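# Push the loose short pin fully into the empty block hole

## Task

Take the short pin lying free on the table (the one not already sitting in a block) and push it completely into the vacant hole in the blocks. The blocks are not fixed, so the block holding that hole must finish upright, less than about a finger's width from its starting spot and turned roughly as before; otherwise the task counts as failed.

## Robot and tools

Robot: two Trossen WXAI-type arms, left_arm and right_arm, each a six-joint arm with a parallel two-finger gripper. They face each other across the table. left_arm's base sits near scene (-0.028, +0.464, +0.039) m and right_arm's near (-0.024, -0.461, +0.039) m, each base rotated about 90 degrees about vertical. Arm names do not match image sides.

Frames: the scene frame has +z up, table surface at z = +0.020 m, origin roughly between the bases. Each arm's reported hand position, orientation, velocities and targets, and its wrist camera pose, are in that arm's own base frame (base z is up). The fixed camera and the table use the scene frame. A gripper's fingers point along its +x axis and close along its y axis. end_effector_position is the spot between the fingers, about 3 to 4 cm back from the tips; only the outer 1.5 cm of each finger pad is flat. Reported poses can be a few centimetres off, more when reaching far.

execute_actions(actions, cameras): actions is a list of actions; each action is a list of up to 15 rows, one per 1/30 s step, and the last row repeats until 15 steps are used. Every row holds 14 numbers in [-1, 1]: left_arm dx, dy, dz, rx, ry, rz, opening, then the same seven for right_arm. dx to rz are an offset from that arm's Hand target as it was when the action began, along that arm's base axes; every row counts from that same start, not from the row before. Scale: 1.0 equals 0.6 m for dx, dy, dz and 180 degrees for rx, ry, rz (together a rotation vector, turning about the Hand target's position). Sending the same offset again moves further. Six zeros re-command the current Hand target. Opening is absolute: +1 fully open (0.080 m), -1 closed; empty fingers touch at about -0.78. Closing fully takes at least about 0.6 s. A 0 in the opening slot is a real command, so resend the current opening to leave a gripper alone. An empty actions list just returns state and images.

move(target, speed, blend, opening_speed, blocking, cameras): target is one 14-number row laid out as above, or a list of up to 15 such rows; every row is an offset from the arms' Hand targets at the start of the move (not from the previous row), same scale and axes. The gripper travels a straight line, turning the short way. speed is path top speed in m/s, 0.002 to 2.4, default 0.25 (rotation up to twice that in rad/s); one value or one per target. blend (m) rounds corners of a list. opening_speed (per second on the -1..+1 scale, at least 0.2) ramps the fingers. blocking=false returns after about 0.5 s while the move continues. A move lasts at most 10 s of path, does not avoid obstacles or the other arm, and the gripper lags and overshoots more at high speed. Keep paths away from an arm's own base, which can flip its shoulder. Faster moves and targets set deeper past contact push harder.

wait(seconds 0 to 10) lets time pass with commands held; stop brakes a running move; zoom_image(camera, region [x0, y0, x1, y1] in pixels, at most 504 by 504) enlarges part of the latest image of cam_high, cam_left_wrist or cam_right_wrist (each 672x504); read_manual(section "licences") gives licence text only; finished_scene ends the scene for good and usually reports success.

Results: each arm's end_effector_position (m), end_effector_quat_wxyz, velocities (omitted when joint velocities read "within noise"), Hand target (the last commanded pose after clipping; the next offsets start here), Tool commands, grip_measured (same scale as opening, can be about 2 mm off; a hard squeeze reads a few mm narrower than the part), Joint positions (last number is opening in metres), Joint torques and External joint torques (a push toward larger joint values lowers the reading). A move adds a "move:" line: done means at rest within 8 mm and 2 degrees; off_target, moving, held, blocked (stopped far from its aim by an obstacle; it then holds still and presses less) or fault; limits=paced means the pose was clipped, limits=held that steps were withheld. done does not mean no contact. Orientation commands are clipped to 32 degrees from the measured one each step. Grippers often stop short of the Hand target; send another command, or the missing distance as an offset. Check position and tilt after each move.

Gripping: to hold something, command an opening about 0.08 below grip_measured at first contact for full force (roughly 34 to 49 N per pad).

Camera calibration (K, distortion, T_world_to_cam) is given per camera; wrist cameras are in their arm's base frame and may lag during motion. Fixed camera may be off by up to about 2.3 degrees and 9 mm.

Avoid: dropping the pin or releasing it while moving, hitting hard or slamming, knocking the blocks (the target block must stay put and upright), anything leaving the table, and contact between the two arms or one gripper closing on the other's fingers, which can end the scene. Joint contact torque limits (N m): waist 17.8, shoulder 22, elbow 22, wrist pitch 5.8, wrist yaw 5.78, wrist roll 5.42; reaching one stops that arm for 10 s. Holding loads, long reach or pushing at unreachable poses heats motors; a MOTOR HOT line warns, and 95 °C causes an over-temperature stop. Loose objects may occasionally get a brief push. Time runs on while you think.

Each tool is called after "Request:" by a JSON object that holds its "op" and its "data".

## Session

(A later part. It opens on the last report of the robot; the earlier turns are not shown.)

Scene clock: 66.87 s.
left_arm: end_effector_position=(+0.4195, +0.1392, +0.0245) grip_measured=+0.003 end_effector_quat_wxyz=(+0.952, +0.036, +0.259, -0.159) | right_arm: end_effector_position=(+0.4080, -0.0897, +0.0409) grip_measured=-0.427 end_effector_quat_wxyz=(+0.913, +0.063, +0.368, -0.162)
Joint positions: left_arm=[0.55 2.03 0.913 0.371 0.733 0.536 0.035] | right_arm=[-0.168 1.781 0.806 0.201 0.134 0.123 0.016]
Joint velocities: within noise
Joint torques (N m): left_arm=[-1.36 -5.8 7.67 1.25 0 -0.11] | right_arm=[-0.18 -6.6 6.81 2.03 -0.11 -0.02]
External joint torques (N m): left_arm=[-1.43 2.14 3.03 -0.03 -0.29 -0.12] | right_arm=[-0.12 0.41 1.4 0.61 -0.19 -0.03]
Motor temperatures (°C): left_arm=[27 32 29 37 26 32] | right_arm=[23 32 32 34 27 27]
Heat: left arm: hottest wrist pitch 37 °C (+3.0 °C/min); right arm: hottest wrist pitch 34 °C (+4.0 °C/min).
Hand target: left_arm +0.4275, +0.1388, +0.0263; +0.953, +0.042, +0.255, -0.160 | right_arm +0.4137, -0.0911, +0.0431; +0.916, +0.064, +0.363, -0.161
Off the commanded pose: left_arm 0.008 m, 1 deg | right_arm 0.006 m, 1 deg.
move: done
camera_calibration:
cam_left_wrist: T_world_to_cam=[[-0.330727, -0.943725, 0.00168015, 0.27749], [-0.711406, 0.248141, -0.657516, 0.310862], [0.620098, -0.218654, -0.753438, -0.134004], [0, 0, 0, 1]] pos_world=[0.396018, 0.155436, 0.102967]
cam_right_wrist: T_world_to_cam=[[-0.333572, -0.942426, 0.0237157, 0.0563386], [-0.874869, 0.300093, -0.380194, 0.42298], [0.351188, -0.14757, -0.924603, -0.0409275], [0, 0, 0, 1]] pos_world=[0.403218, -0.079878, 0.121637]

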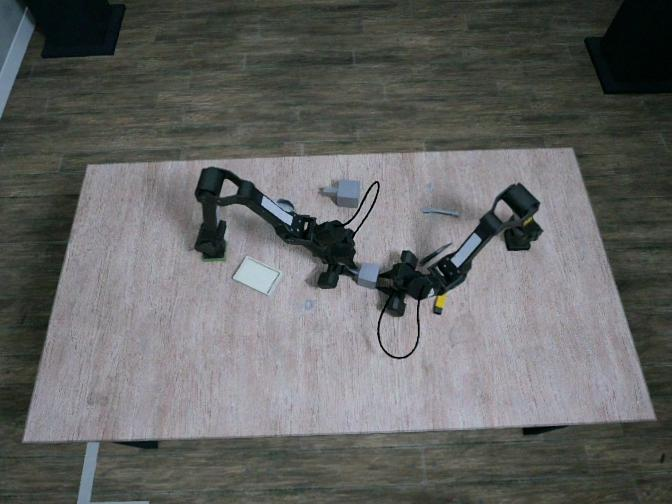

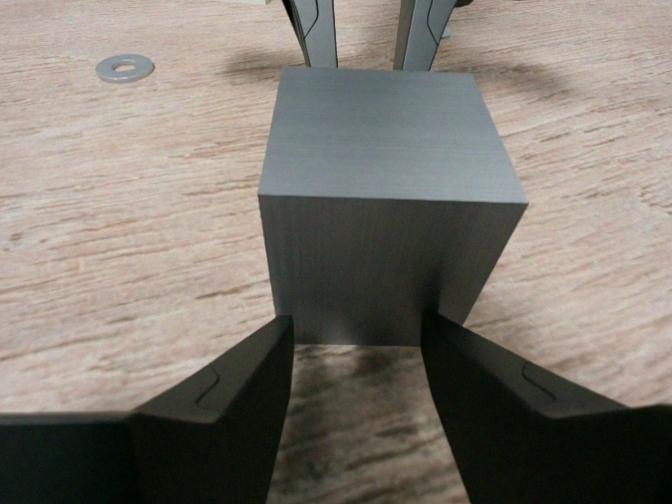

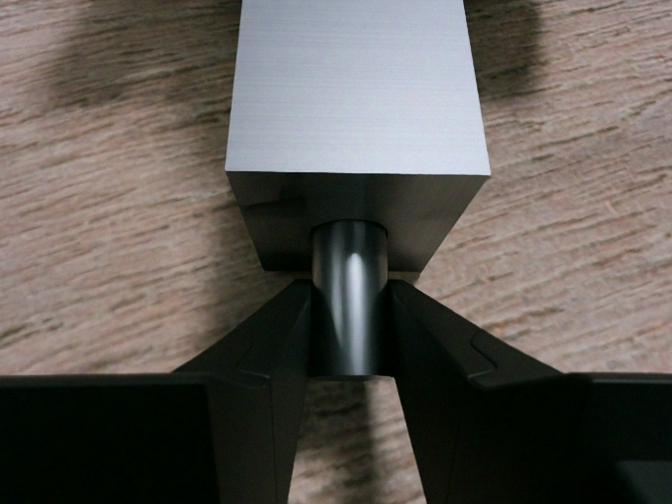

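Request:
{"op": "move", "data": {"target": [0.0079,-0.0027,0,0,0,0,0.0, 0,0,0,0,0,0,-0.62], "speed": 0.03}}

Request:
{"op": "zoom_image", "data": {"camera": "cam_right_wrist", "region": [220, 150, 500, 300]}}

Scene clock: 67.70 s.
left_arm: end_effector_position=(+0.4208, +0.1384, +0.0231) grip_measured=+0.003 end_effector_quat_wxyz=(+0.952, +0.031, +0.261, -0.159) | right_arm: end_effector_position=(+0.4079, -0.0897, +0.0408) grip_measured=-0.427 end_effector_quat_wxyz=(+0.913, +0.063, +0.369, -0.162)
Joint positions: left_arm=[0.546 2.036 0.918 0.369 0.729 0.527 0.035] | right_arm=[-0.168 1.781 0.806 0.2 0.134 0.123 0.016]
Joint velocities: within noise
Joint torques (N m): left_arm=[-2.08 -5.62 8.59 1.49 -0.17 -0.13] | right_arm=[-0.2 -6.58 6.81 2.09 -0.12 -0.01]
External joint torques (N m): left_arm=[-2.11 2.36 3.93 0.19 -0.46 -0.13] | right_arm=[-0.23 0.5 1.31 0.63 -0.18 -0.01]
Motor temperatures (°C): left_arm=[27 32 29 37 26 32] | right_arm=[23 32 32 34 27 27]
Heat: left arm: hottest wrist pitch 37 °C (+3.0 °C/min); right arm: hottest wrist pitch 34 °C (+4.0 °C/min).
Hand target: left_arm +0.4323, +0.1371, +0.0263; +0.953, +0.042, +0.255, -0.160 | right_arm +0.4138, -0.0910, +0.0431; +0.916, +0.064, +0.363, -0.161
Off the commanded pose: left_arm 0.012 m, 1 deg | right_arm 0.006 m, 1 deg.
move: off_target (left_arm)
camera_calibration:
cam_left_wrist: T_world_to_cam=[[-0.327631, -0.944753, 0.0100177, 0.275874], [-0.716257, 0.241448, -0.654736, 0.31404], [0.616145, -0.221687, -0.755791, -0.133883], [0, 0, 0, 1]] pos_world=[0.397809, 0.155128, 0.101662]
cam_right_wrist: T_world_to_cam=[[-0.333313, -0.942506, 0.024181, 0.0561734], [-0.875258, 0.299794, -0.379534, 0.422994], [0.350464, -0.147668, -0.924862, -0.0407048], [0, 0, 0, 1]] pos_world=[0.403218, -0.079878, 0.121536]

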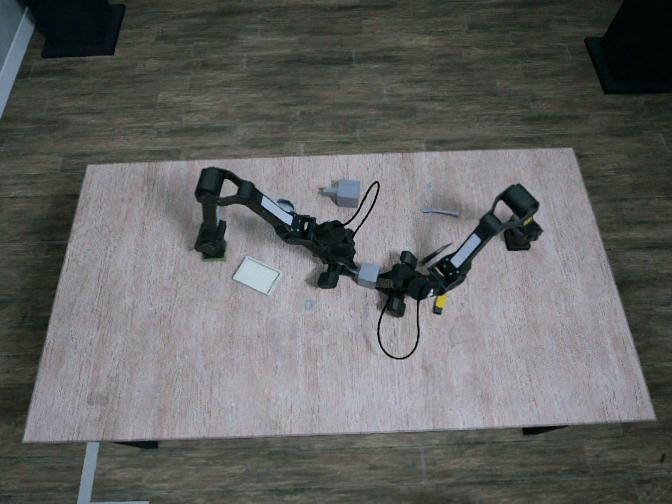

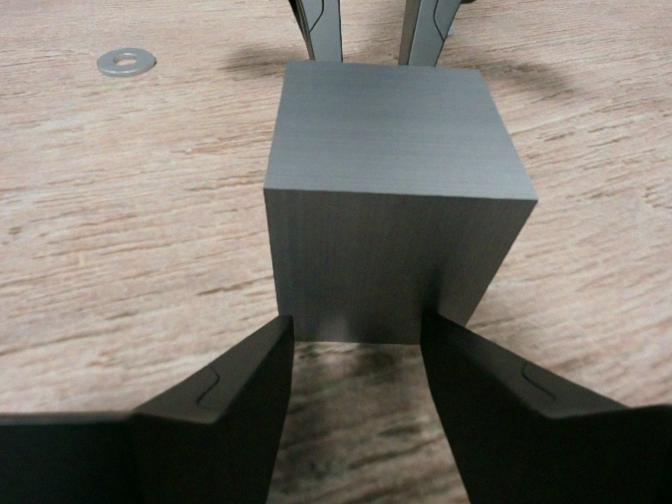

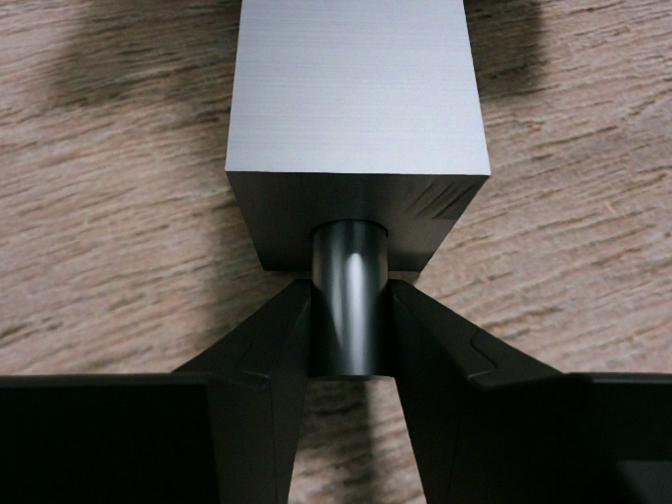

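Scaled by 1.800 from the camera's 672x504 image, which has a finer 960x720 frame.

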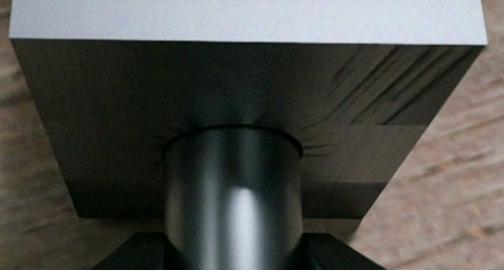

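Request:
{"op": "move", "data": {"target": [0.0126,-0.0044,0,0,0,0,0.0, 0.0125,-0.0046,0,0,0,0,-0.66], "speed": 0.02, "opening_speed": 0.5}}

Request:
{"op": "zoom_image", "data": {"camera": "cam_right_wrist", "region": [220, 150, 500, 300]}}

Scene clock: 68.60 s.
left_arm: end_effector_position=(+0.4233, +0.1386, +0.0188) grip_measured=+0.003 end_effector_quat_wxyz=(+0.951, +0.026, +0.268, -0.154) | right_arm: end_effector_position=(+0.4086, -0.0903, +0.0402) grip_measured=-0.425 end_effector_quat_wxyz=(+0.911, +0.062, +0.374, -0.162)
Joint positions: left_arm=[0.539 2.05 0.929 0.366 0.714 0.514 0.035] | right_arm=[-0.17 1.786 0.819 0.18 0.133 0.121 0.016]
Joint velocities: within noise
Joint torques (N m): left_arm=[-3.16 -5.88 9.77 1.81 -0.07 -0.16] | right_arm=[-0.41 -4.35 8.66 3.06 -0.19 -0.05]
External joint torques (N m): left_arm=[-3.18 2.12 5.18 0.54 -0.36 -0.16] | right_arm=[-0.41 2.73 3.2 1.63 -0.25 -0.05]
Motor temperatures (°C): left_arm=[27 32 30 37 26 32] | right_arm=[23 32 32 34 27 27]
Heat: left arm: hottest wrist pitch 37 °C (+3.0 °C/min); right arm: hottest wrist pitch 34 °C (+4.0 °C/min).
Hand target: left_arm +0.4399, +0.1345, +0.0263; +0.953, +0.042, +0.255, -0.160 | right_arm +0.4213, -0.0938, +0.0431; +0.916, +0.064, +0.363, -0.161
Off the commanded pose: left_arm 0.019 m, 2 deg | right_arm 0.013 m, 1 deg.
move: off_target (left_arm, right_arm)
camera_calibration:
cam_left_wrist: T_world_to_cam=[[-0.316766, -0.948288, 0.0202061, 0.272497], [-0.728626, 0.229641, -0.645267, 0.319635], [0.607259, -0.219122, -0.76369, -0.134989], [0, 0, 0, 1]] pos_world=[0.401185, 0.155425, 0.097654]
cam_right_wrist: T_world_to_cam=[[-0.332657, -0.942661, 0.0270271, 0.055374], [-0.880014, 0.299992, -0.368211, 0.425094], [0.33899, -0.146272, -0.929349, -0.0365829], [0, 0, 0, 1]] pos_world=[0.40491, -0.080677, 0.12103]

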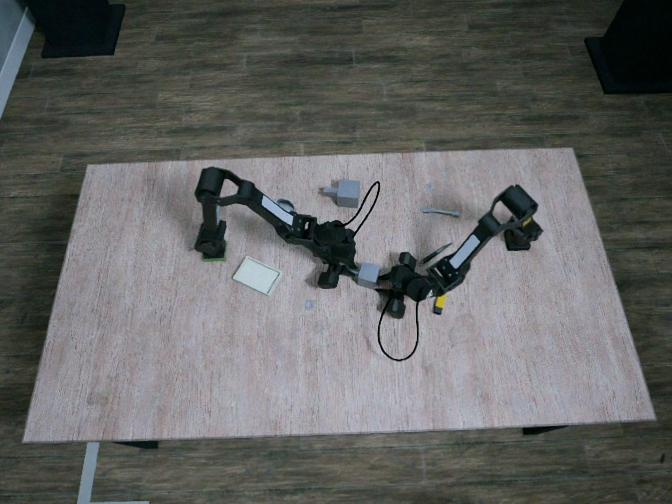

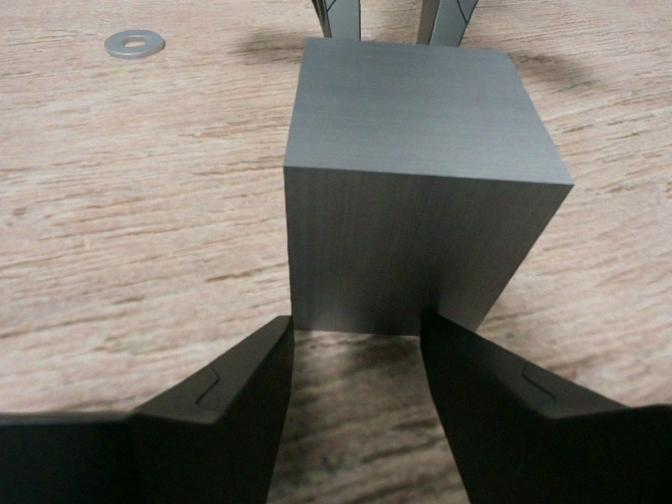

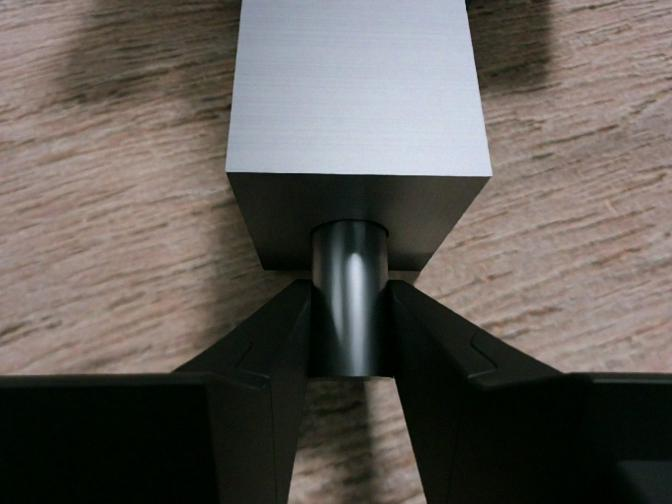

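Scaled by 1.800 from the camera's 672x504 image, which has a finer 960x720 frame.

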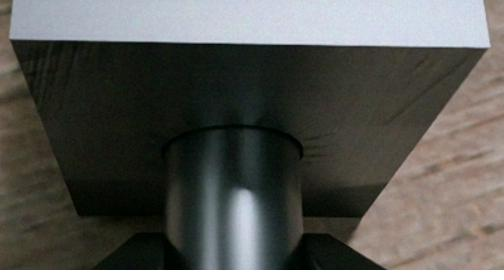

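Request:
{"op": "move", "data": {"target": [[-0.0378,0.0132,0,0,0,0,0.0, -0.0125,0.0046,0,0,0,0,-0.62],[-0.0428,-0.001,0,0,0,0,0.0, -0.0125,0.0046,0,0,0,0,-0.62]], "speed": 0.04}}

Request:
{"op": "zoom_image", "data": {"camera": "cam_right_wrist", "region": [220, 150, 500, 300]}}

Request:
{"op": "zoom_image", "data": {"camera": "cam_high", "region": [310, 210, 450, 330]}}

Scene clock: 71.43 s.
left_arm: end_effector_position=(+0.4142, +0.1362, +0.0213) grip_measured=+0.003 end_effector_quat_wxyz=(+0.952, +0.038, +0.259, -0.159) | right_arm: end_effector_position=(+0.4108, -0.0905, +0.0421) grip_measured=-0.425 end_effector_quat_wxyz=(+0.914, +0.062, +0.368, -0.162)
Joint positions: left_arm=[0.55 2.023 0.884 0.392 0.731 0.543 0.035] | right_arm=[-0.17 1.787 0.819 0.194 0.132 0.12 0.016]
Joint velocities: within noise
Joint torques (N m): left_arm=[-0.57 -8.52 3.74 1.2 0.32 -0.09] | right_arm=[-0.07 -7.36 5.48 2.55 -0.06 0.07]
External joint torques (N m): left_arm=[-0.59 -0.81 -0.75 -0.07 0.03 -0.09] | right_arm=[-0.06 -0.25 -0.02 1.09 -0.13 0.07]
Motor temperatures (°C): left_arm=[27 33 30 37 26 32] | right_arm=[23 32 32 35 27 27]
Heat: left arm: hottest wrist pitch 37 °C (+3.0 °C/min); right arm: hottest wrist pitch 35 °C (+4.0 °C/min).
Hand target: left_arm +0.4143, +0.1338, +0.0264; +0.953, +0.043, +0.255, -0.160 | right_arm +0.4138, -0.0910, +0.0431; +0.916, +0.064, +0.363, -0.161
Off the commanded pose: left_arm 0.005 m, 1 deg | right_arm 0.003 m, 1 deg.
move: done
camera_calibration:
cam_left_wrist: T_world_to_cam=[[-0.332473, -0.943106, -0.00350328, 0.273679], [-0.711006, 0.253087, -0.656062, 0.30498], [0.619623, -0.215632, -0.754699, -0.133929], [0, 0, 0, 1]] pos_world=[0.390819, 0.152043, 0.0999684]
cam_right_wrist: T_world_to_cam=[[-0.331919, -0.942996, 0.0242589, 0.0556732], [-0.875273, 0.298288, -0.380686, 0.426115], [0.351749, -0.14759, -0.924386, -0.0411399], [0, 0, 0, 1]] pos_world=[0.405917, -0.0806773, 0.122836]

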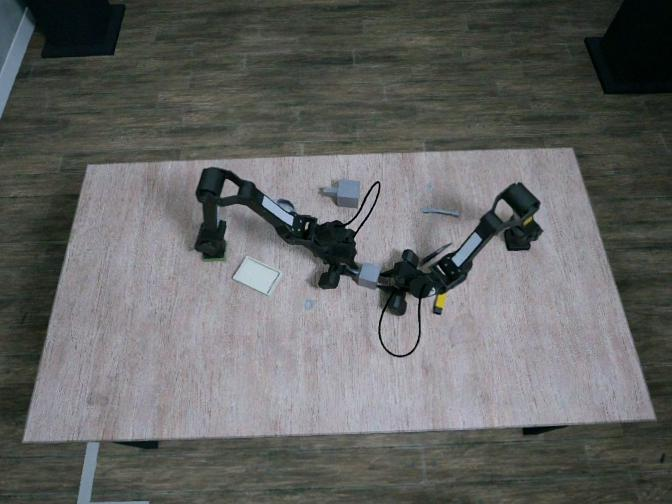

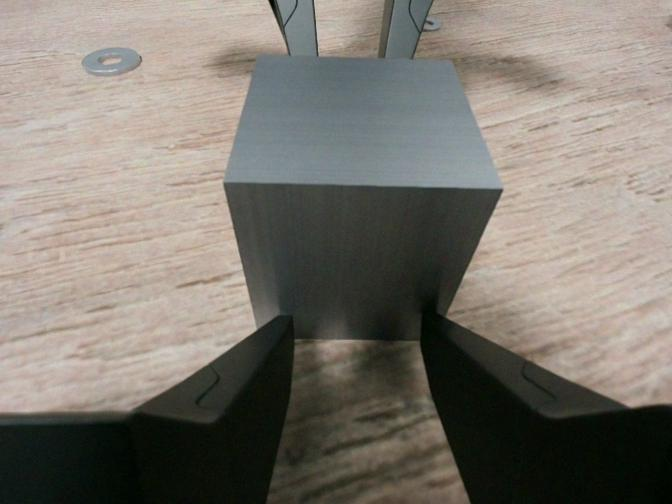

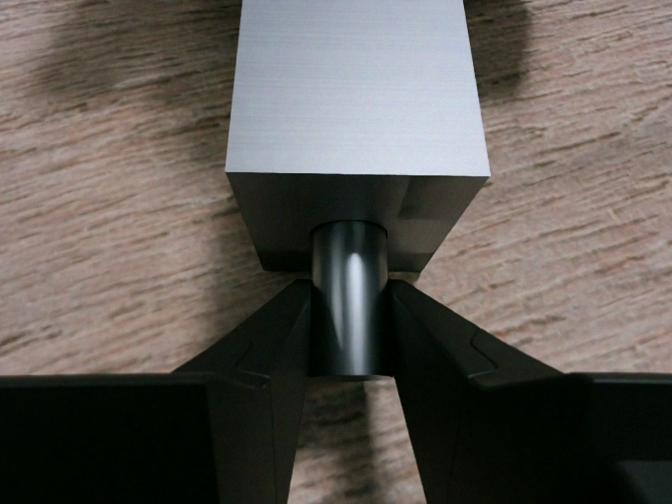

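Scaled by 1.800 from the camera's 672x504 image, which has a finer 960x720 frame.

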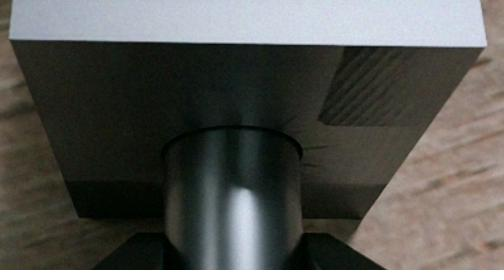

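Scaled by 3.600 from the camera's 672x504 image, which has a finer 960x720 frame.

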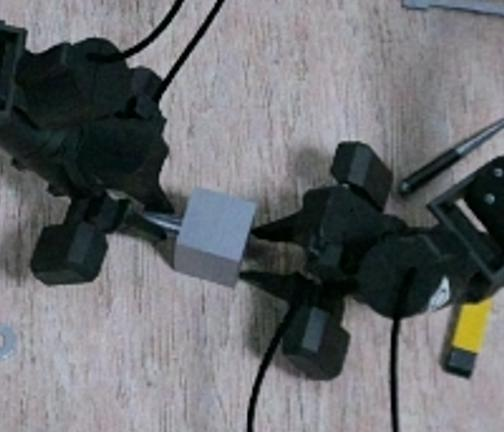

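Request:
{"op": "move", "data": {"target": [0,0,0,0,0,0,0.0, 0,0,0,0,0,0,0.1], "opening_speed": 1.0}}

Request:
{"op": "zoom_image", "data": {"camera": "cam_right_wrist", "region": [220, 150, 500, 390]}}

Scene clock: 72.70 s.
left_arm: end_effector_position=(+0.4142, +0.1363, +0.0213) grip_measured=+0.003 end_effector_quat_wxyz=(+0.952, +0.038, +0.259, -0.159) | right_arm: end_effector_position=(+0.4125, -0.0908, +0.0435) grip_measured=+0.097 end_effector_quat_wxyz=(+0.915, +0.062, +0.363, -0.162)
Joint positions: left_arm=[0.55 2.023 0.884 0.393 0.73 0.542 0.035] | right_arm=[-0.17 1.788 0.82 0.205 0.132 0.12 0.039]
Joint velocities: within noise
Joint torques (N m): left_arm=[-0.59 -8.53 3.76 1.19 0.32 -0.08] | right_arm=[-0.09 -7.52 5.5 1.76 -0.06 0.07]
External joint torques (N m): left_arm=[-0.66 -0.79 -0.75 -0.09 0.03 -0.09] | right_arm=[-0.1 -0.39 -0.01 0.3 -0.12 0.07]
Motor temperatures (°C): left_arm=[27 33 30 37 26 32] | right_arm=[23 32 32 35 27 27]
Heat: left arm: hottest wrist pitch 37 °C (+3.0 °C/min); right arm: hottest wrist pitch 35 °C (+4.0 °C/min).
Hand target: left_arm +0.4142, +0.1339, +0.0263; +0.953, +0.042, +0.255, -0.160 | right_arm +0.4138, -0.0911, +0.0432; +0.916, +0.064, +0.363, -0.161
Off the commanded pose: left_arm 0.006 m, 1 deg | right_arm 0.001 m, 0 deg.
move: done
camera_calibration:
cam_left_wrist: T_world_to_cam=[[-0.332062, -0.94325, -0.00371187, 0.273529], [-0.711045, 0.252898, -0.656093, 0.304956], [0.619798, -0.215224, -0.754671, -0.134], [0, 0, 0, 1]] pos_world=[0.390719, 0.152043, 0.0999685]
cam_right_wrist: T_world_to_cam=[[-0.332164, -0.942953, 0.0225326, 0.0560701], [-0.871343, 0.297617, -0.390109, 0.426982], [0.361148, -0.149214, -0.920493, -0.0447204], [0, 0, 0, 1]] pos_world=[0.406823, -0.0808783, 0.124141]

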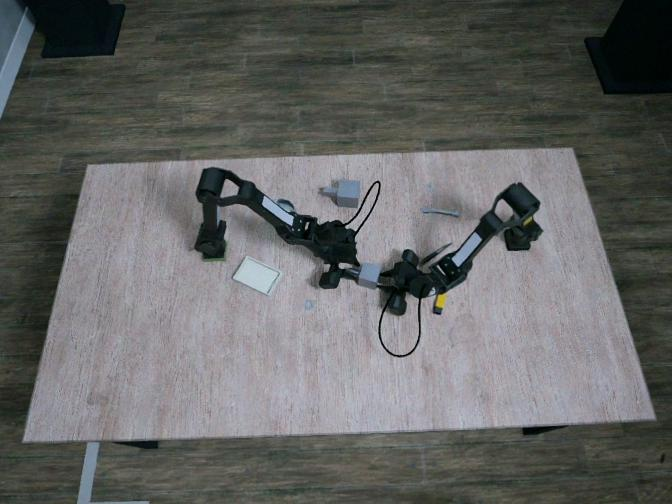

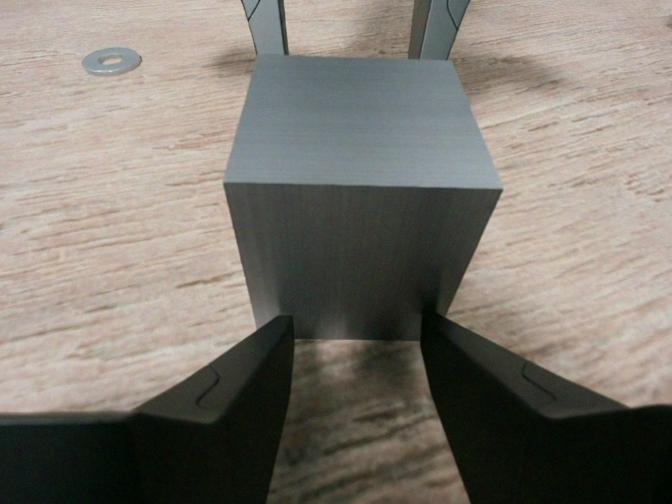

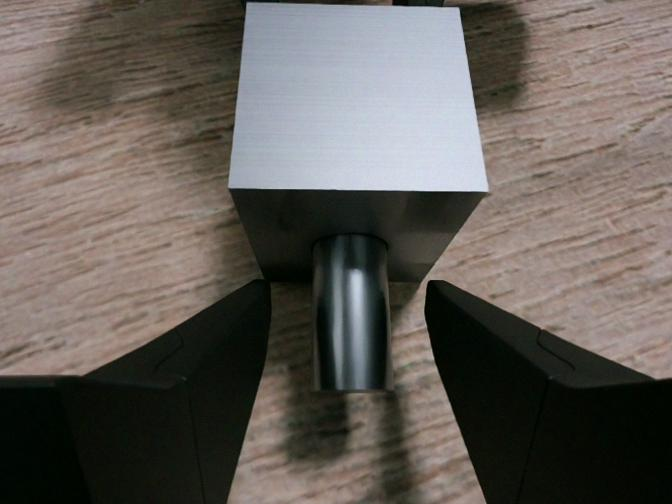

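Scaled by 1.800 from the camera's 672x504 image, which has a finer 960x720 frame.

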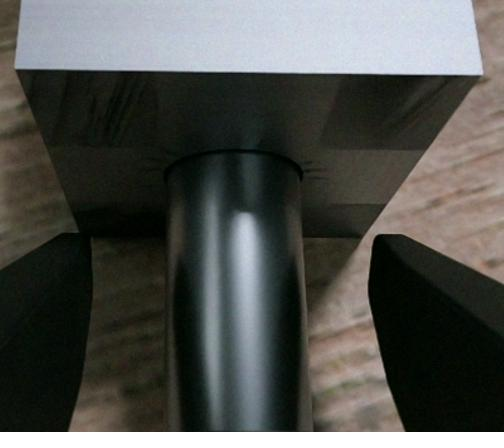

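Request:
{"op": "move", "data": {"target": [[0,0,0,0,0,0,0.0, -0.0705,0.0257,0.004,0,0,0,0.1],[0,0,0,0,0,0,0.0, -0.0705,0.0257,0,-0.0157,-0.0433,0,-0.85]], "speed": 0.12}}

Request:
{"op": "zoom_image", "data": {"camera": "cam_right_wrist", "region": [220, 0, 500, 200]}}

Scene clock: 75.83 s.
left_arm: end_effector_position=(+0.4142, +0.1363, +0.0213) grip_measured=+0.003 end_effector_quat_wxyz=(+0.952, +0.038, +0.259, -0.159) | right_arm: end_effector_position=(+0.3734, -0.0763, +0.0478) grip_measured=-0.775 end_effector_quat_wxyz=(+0.941, +0.054, +0.290, -0.165)
Joint positions: left_arm=[0.55 2.023 0.884 0.393 0.73 0.542 0.035] | right_arm=[-0.133 1.659 0.535 0.514 0.174 0.127 0]
Joint velocities: within noise
Joint torques (N m): left_arm=[-0.59 -8.53 3.8 1.2 0.33 -0.08] | right_arm=[0.22 -5.38 3.95 2.06 0.16 -0.02]
External joint torques (N m): left_arm=[-0.66 -0.83 -0.7 -0.07 0.04 -0.08] | right_arm=[0.19 0.32 -1.12 0.47 0.1 -0.02]
Motor temperatures (°C): left_arm=[27 34 30 37 26 32] | right_arm=[23 32 31 36 27 27]
Heat: left arm: hottest wrist pitch 37 °C (+2.0 °C/min); right arm: hottest wrist pitch 36 °C (+5.0 °C/min).
Hand target: left_arm +0.4142, +0.1339, +0.0263; +0.953, +0.042, +0.255, -0.160 | right_arm +0.3714, -0.0756, +0.0431; +0.939, +0.052, +0.296, -0.165
Off the commanded pose: left_arm 0.006 m, 1 deg | right_arm 0.005 m, 1 deg.
move: done
camera_calibration:
cam_left_wrist: T_world_to_cam=[[-0.332062, -0.94325, -0.00371187, 0.273529], [-0.711045, 0.252898, -0.656093, 0.304956], [0.619798, -0.215224, -0.754671, -0.134], [0, 0, 0, 1]] pos_world=[0.390719, 0.152043, 0.0999685]
cam_right_wrist: T_world_to_cam=[[-0.335049, -0.942084, 0.0148387, 0.0582072], [-0.802616, 0.277128, -0.528212, 0.369719], [0.493507, -0.188887, -0.848983, -0.0803576], [0, 0, 0, 1]] pos_world=[0.355902, -0.062802, 0.126204]

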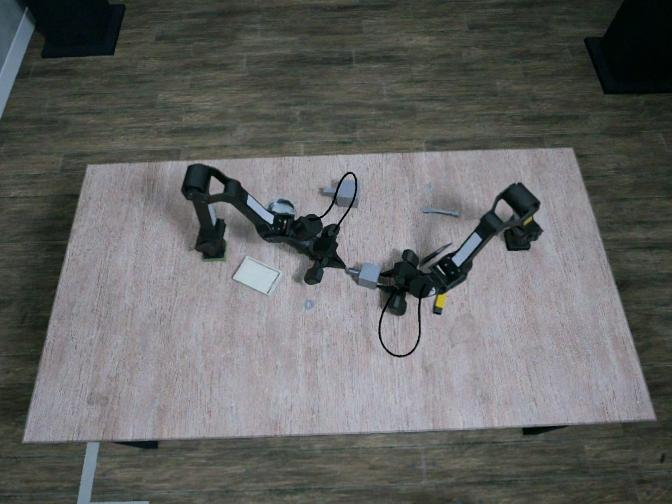

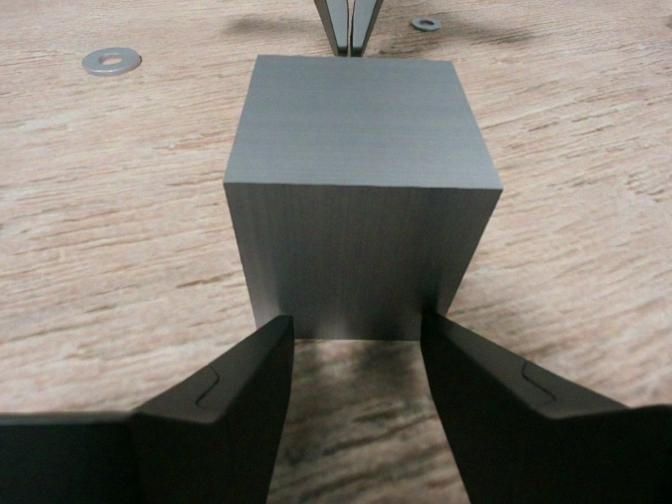

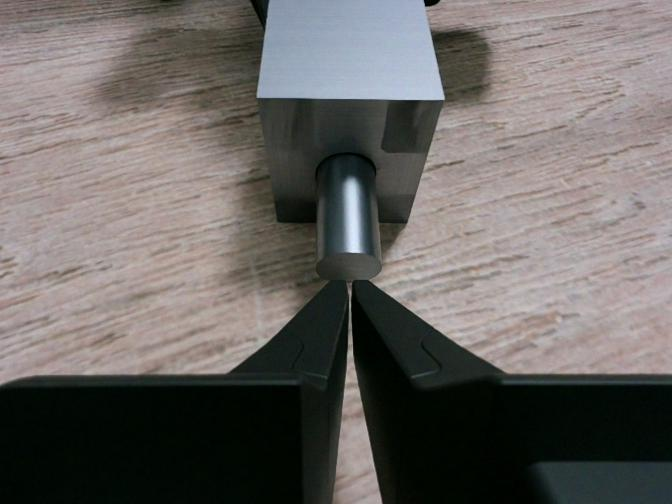

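Scaled by 1.800 from the camera's 672x504 image, which has a finer 960x720 frame.

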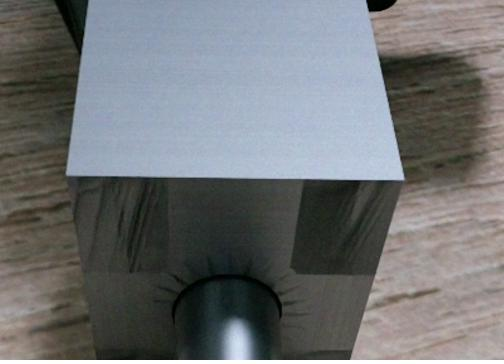

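Request:
{"op": "move", "data": {"target": [[0,0,0,0,0,0,0.0, 0.0,0.0,-0.013,0,0,0,-0.85],[0,0,0,0,0,0,0.0, 0.0165,-0.006,-0.01,0,0,0,-0.85]], "speed": 0.06, "cameras": ["cam_right_wrist"]}}

Request:
{"op": "zoom_image", "data": {"camera": "cam_right_wrist", "region": [220, 100, 500, 340]}}

Scene clock: 77.67 s.
left_arm: end_effector_position=(+0.4142, +0.1363, +0.0213) grip_measured=+0.003 end_effector_quat_wxyz=(+0.952, +0.038, +0.259, -0.159) | right_arm: end_effector_position=(+0.3789, -0.0784, +0.0375) grip_measured=-0.776 end_effector_quat_wxyz=(+0.939, +0.052, +0.296, -0.166)
Joint positions: left_arm=[0.55 2.023 0.884 0.393 0.73 0.542 0.035] | right_arm=[-0.137 1.718 0.552 0.546 0.174 0.122 0]
Joint velocities: within noise
Joint torques (N m): left_arm=[-0.56 -8.53 3.77 1.19 0.33 -0.07] | right_arm=[-0.17 -5.66 5.44 1.76 -0.04 -0.02]
External joint torques (N m): left_arm=[-0.58 -0.72 -0.8 -0.1 0.03 -0.07] | right_arm=[-0.19 0.32 0.55 0.18 -0.1 -0.02]
Motor temperatures (°C): left_arm=[27 34 30 37 26 32] | right_arm=[23 32 31 36 27 27]
Heat: left arm: hottest wrist pitch 37 °C (+2.0 °C/min); right arm: hottest wrist pitch 36 °C (+6.0 °C/min).
Hand target: left_arm +0.4142, +0.1339, +0.0263; +0.953, +0.042, +0.255, -0.160 | right_arm +0.3814, -0.0792, +0.0371; +0.939, +0.052, +0.296, -0.165
Off the commanded pose: left_arm 0.006 m, 1 deg | right_arm 0.003 m, 0 deg.
move: done
camera_calibration:
cam_right_wrist: T_world_to_cam=[[-0.335415, -0.941834, 0.0211176, 0.0582221], [-0.808762, 0.276384, -0.519149, 0.371137], [0.483115, -0.191209, -0.854423, -0.0881905], [0, 0, 0, 1]] pos_world=[0.362296, -0.0646036, 0.116094]
Images, in order (width x height): cam_right_wrist 672x504.

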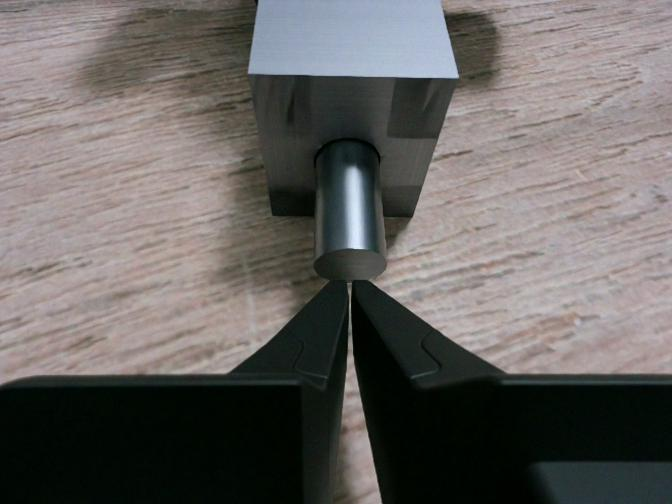

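Scaled by 1.800 from the camera's 672x504 image, which has a finer 960x720 frame.

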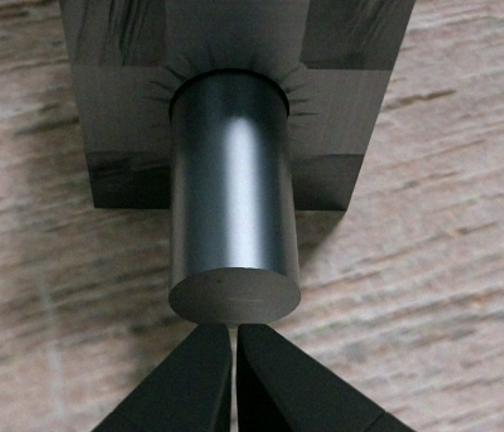

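Request:
{"op": "move", "data": {"target": [0,0,0,0,0,0,0.0, 0.025,-0.0091,0.0055,0,0,0,-0.85], "speed": 0.05, "cameras": ["cam_right_wrist"]}}

Request:
{"op": "zoom_image", "data": {"camera": "cam_right_wrist", "region": [220, 100, 500, 340]}}

Scene clock: 78.60 s.
left_arm: end_effector_position=(+0.4125, +0.1353, +0.0210) grip_measured=+0.003 end_effector_quat_wxyz=(+0.951, +0.037, +0.260, -0.160) | right_arm: end_effector_position=(+0.3876, -0.0825, +0.0384) grip_measured=-0.776 end_effector_quat_wxyz=(+0.937, +0.050, +0.302, -0.167)
Joint positions: left_arm=[0.551 2.019 0.877 0.392 0.731 0.542 0.035] | right_arm=[-0.146 1.74 0.599 0.509 0.169 0.115 0]
Joint velocities: within noise
Joint torques (N m): left_arm=[-0.6 -8.07 4.5 1.25 0.29 -0.07] | right_arm=[-0.38 -4.31 7.44 2.25 -0.21 -0.03]
External joint torques (N m): left_arm=[-0.57 -0.32 -0.03 -0.03 -0.01 -0.07] | right_arm=[-0.39 1.8 2.59 0.72 -0.27 -0.03]
Motor temperatures (°C): left_arm=[27 34 30 37 26 32] | right_arm=[23 32 31 36 27 27]
Heat: left arm: hottest wrist pitch 37 °C (+2.0 °C/min); right arm: hottest wrist pitch 36 °C (+6.0 °C/min).
Hand target: left_arm +0.4141, +0.1339, +0.0263; +0.953, +0.042, +0.255, -0.160 | right_arm +0.3964, -0.0846, +0.0404; +0.939, +0.052, +0.296, -0.165
Off the commanded pose: left_arm 0.006 m, 1 deg | right_arm 0.009 m, 1 deg.
move: off_target (right_arm)
camera_calibration:
cam_right_wrist: T_world_to_cam=[[-0.336414, -0.941339, 0.0265789, 0.0574474], [-0.814989, 0.276886, -0.509045, 0.381816], [0.471825, -0.192911, -0.860329, -0.0879326], [0, 0, 0, 1]] pos_world=[0.371991, -0.0686052, 0.117184]
Images, in order (width x height): cam_right_wrist 672x504.

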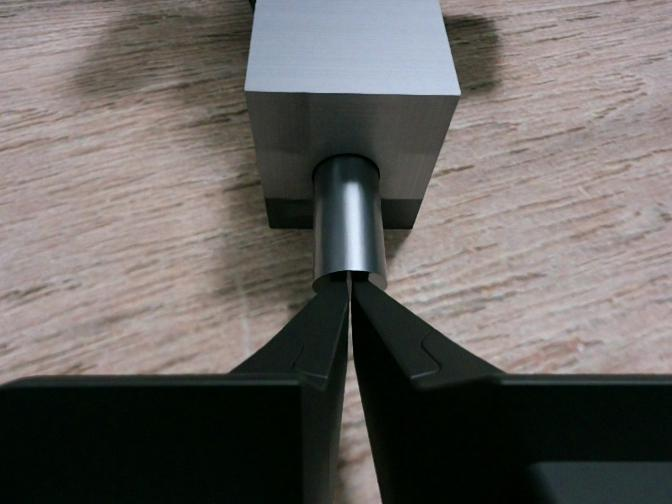

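Scaled by 1.800 from the camera's 672x504 image, which has a finer 960x720 frame.

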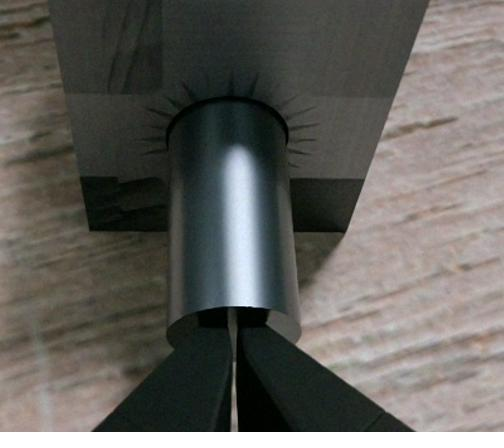

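Request:
{"op": "move", "data": {"target": [0.0284,-0.0098,0,0,0,0,0.0, 0.0063,-0.0023,0,0,0,0,-0.85], "speed": 0.03}}

Request:
{"op": "zoom_image", "data": {"camera": "cam_right_wrist", "region": [220, 100, 500, 340]}}

Scene clock: 79.63 s.
left_arm: end_effector_position=(+0.4149, +0.1319, +0.0191) grip_measured=+0.003 end_effector_quat_wxyz=(+0.951, +0.026, +0.268, -0.154) | right_arm: end_effector_position=(+0.3883, -0.0828, +0.0357) grip_measured=-0.776 end_effector_quat_wxyz=(+0.936, +0.050, +0.307, -0.166)
Joint positions: left_arm=[0.535 2.021 0.879 0.39 0.711 0.51 0.035] | right_arm=[-0.147 1.75 0.607 0.5 0.167 0.114 0]
Joint velocities: within noise
Joint torques (N m): left_arm=[-3.12 -5.61 9.62 1.81 -0.06 -0.16] | right_arm=[-0.51 -4.21 8.22 2.57 -0.21 -0.02]
External joint torques (N m): left_arm=[-3.1 2.14 5.11 0.53 -0.35 -0.16] | right_arm=[-0.47 2.02 3.3 1.01 -0.28 -0.03]
Motor temperatures (°C): left_arm=[27 34 30 37 26 32] | right_arm=[23 32 31 36 27 27]
Heat: left arm: hottest wrist pitch 37 °C (+2.0 °C/min); right arm: hottest wrist pitch 36 °C (+6.0 °C/min).
Hand target: left_arm +0.4312, +0.1279, +0.0263; +0.953, +0.042, +0.255, -0.160 | right_arm +0.4001, -0.0861, +0.0403; +0.939, +0.052, +0.296, -0.165
Off the commanded pose: left_arm 0.018 m, 2 deg | right_arm 0.013 m, 1 deg.
move: off_target (left_arm, right_arm)
camera_calibration:
cam_left_wrist: T_world_to_cam=[[-0.316774, -0.948301, 0.0194646, 0.263555], [-0.728104, 0.229964, -0.64574, 0.315041], [0.60788, -0.218726, -0.763309, -0.131467], [0, 0, 0, 1]] pos_world=[0.392786, 0.148726, 0.0979544]
cam_right_wrist: T_world_to_cam=[[-0.334687, -0.941899, 0.0284621, 0.0566815], [-0.821042, 0.276653, -0.499354, 0.38311], [0.462467, -0.190496, -0.865931, -0.086631], [0, 0, 0, 1]] pos_world=[0.373584, -0.0691031, 0.114678]

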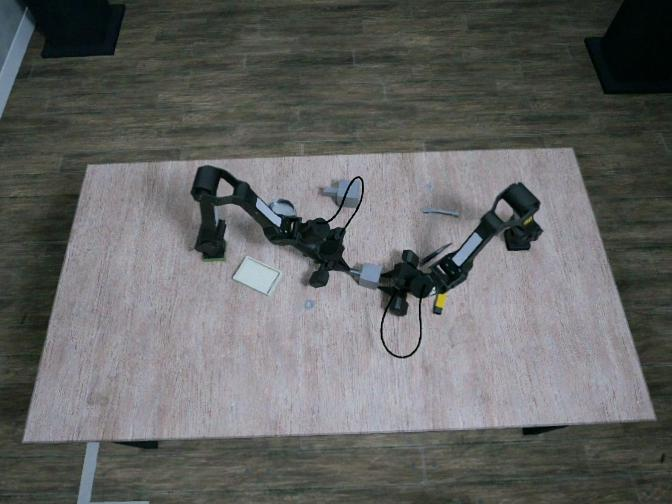

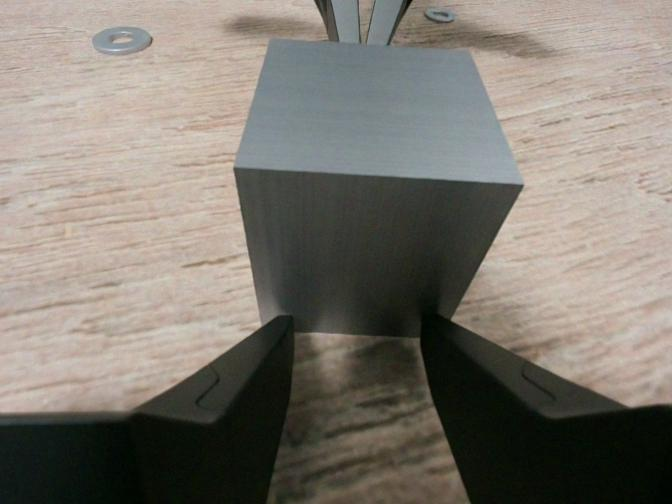

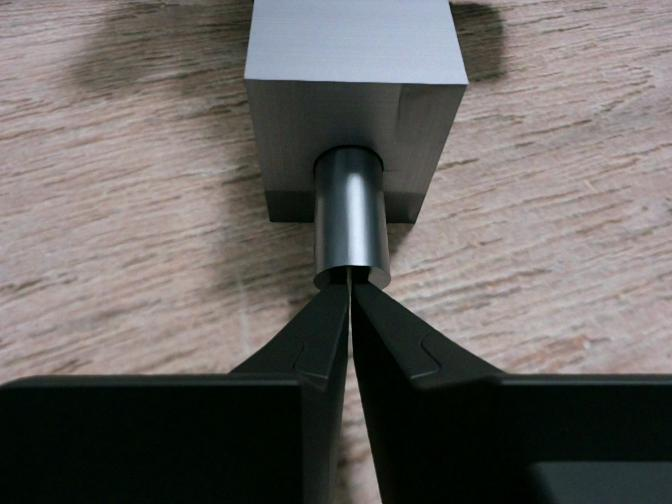

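Scaled by 1.800 from the camera's 672x504 image, which has a finer 960x720 frame.

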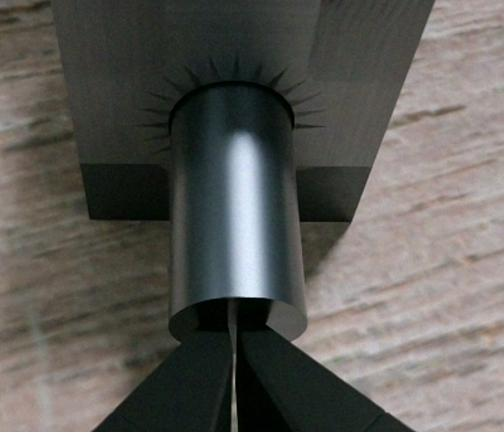

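Request:
{"op": "zoom_image", "data": {"camera": "cam_high", "region": [290, 220, 390, 320]}}

Scaled by 5.040 from the camera's 672x504 image, which has a finer 960x720 frame.

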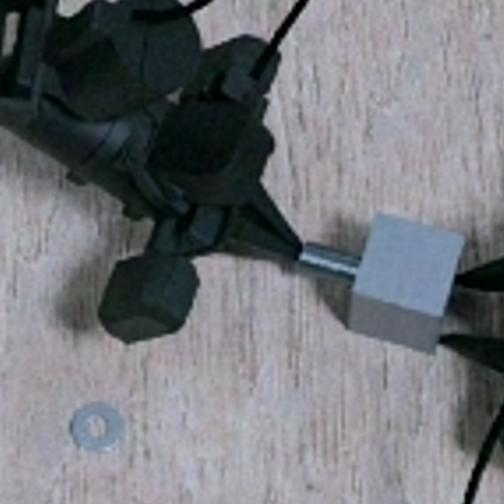

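Request:
{"op": "move", "data": {"target": [[0,0,0,0,0,0,0.0, -0.0235,0.0086,0.002,0,0,0,-0.85],[0,0,0,0,0,0,0.0, -0.055,0.02,0.01,0,0,0,-0.85]], "speed": [0.02,0.06]}}

Request:
{"op": "zoom_image", "data": {"camera": "cam_high", "region": [290, 220, 390, 320]}}

Scene clock: 82.20 s.
left_arm: end_effector_position=(+0.4236, +0.1295, +0.0211) grip_measured=+0.003 end_effector_quat_wxyz=(+0.951, +0.036, +0.265, -0.154) | right_arm: end_effector_position=(+0.3686, -0.0746, +0.0441) grip_measured=-0.776 end_effector_quat_wxyz=(+0.939, +0.051, +0.299, -0.164)
Joint positions: left_arm=[0.515 2.032 0.902 0.396 0.693 0.507 0.035] | right_arm=[-0.129 1.652 0.523 0.502 0.176 0.125 0]
Joint velocities: within noise
Joint torques (N m): left_arm=[-1.07 -6.43 7.37 1.41 0.62 -0.05] | right_arm=[0.28 -7.87 3.89 1.76 0.17 0.14]
External joint torques (N m): left_arm=[-1.09 1.44 2.8 0.11 0.35 -0.05] | right_arm=[0.29 -2.29 -1.14 0.19 0.09 0.14]
Motor temperatures (°C): left_arm=[27 34 30 37 26 32] | right_arm=[23 32 31 36 27 27]
Heat: left arm: hottest wrist pitch 37 °C (+2.0 °C/min); right arm: hottest wrist pitch 36 °C (+6.1 °C/min).
Hand target: left_arm +0.4312, +0.1279, +0.0263; +0.953, +0.042, +0.255, -0.160 | right_arm +0.3672, -0.0740, +0.0464; +0.939, +0.052, +0.296, -0.165
Off the commanded pose: left_arm 0.009 m, 2 deg | right_arm 0.003 m, 0 deg.
move: off_target (left_arm)
camera_calibration:
cam_left_wrist: T_world_to_cam=[[-0.322114, -0.9467, 0.000769898, 0.266374], [-0.721271, 0.244885, -0.647919, 0.318406], [0.613197, -0.209259, -0.761709, -0.139335], [0, 0, 0, 1]] pos_world=[0.4009, 0.145046, 0.0999635]
cam_right_wrist: T_world_to_cam=[[-0.33189, -0.943066, 0.0218085, 0.0566553], [-0.812965, 0.274225, -0.513701, 0.366314], [0.478473, -0.188222, -0.857692, -0.0747931], [0, 0, 0, 1]] pos_world=[0.35239, -0.0611004, 0.122791]

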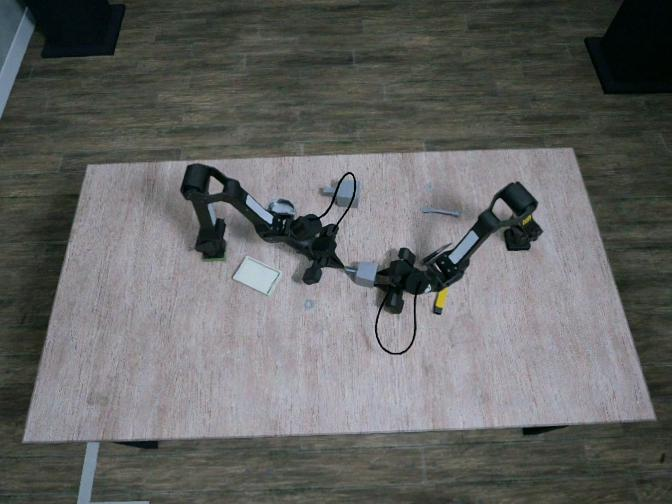

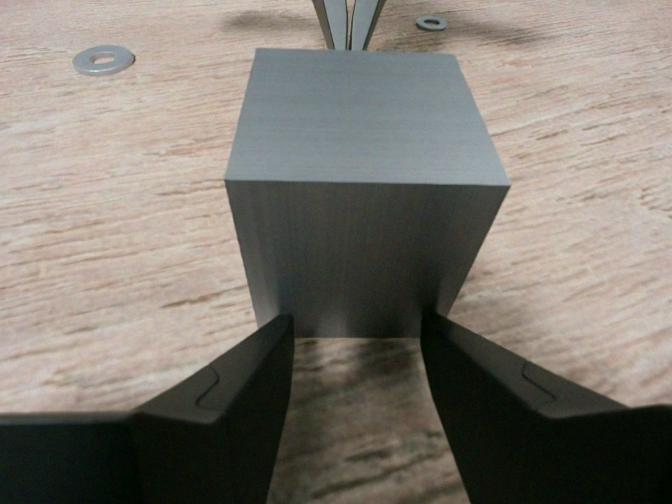

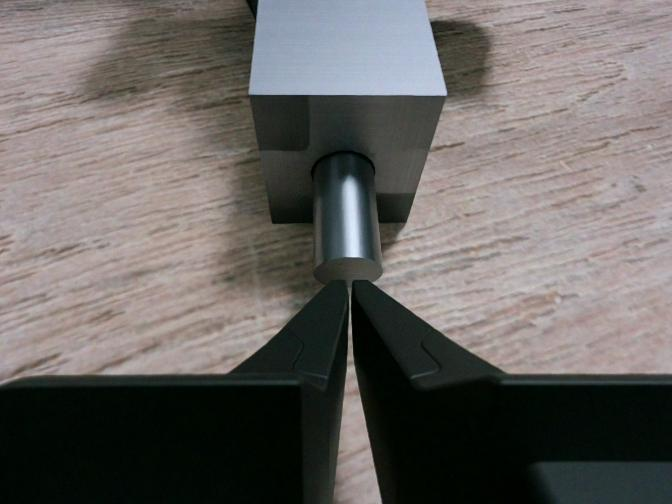

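Scaled by 5.040 from the camera's 672x504 image, which has a finer 960x720 frame.

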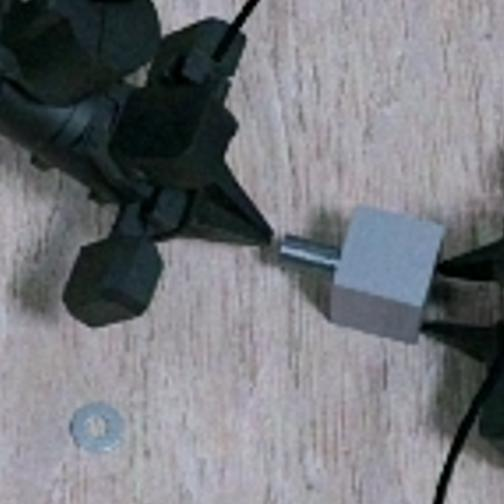

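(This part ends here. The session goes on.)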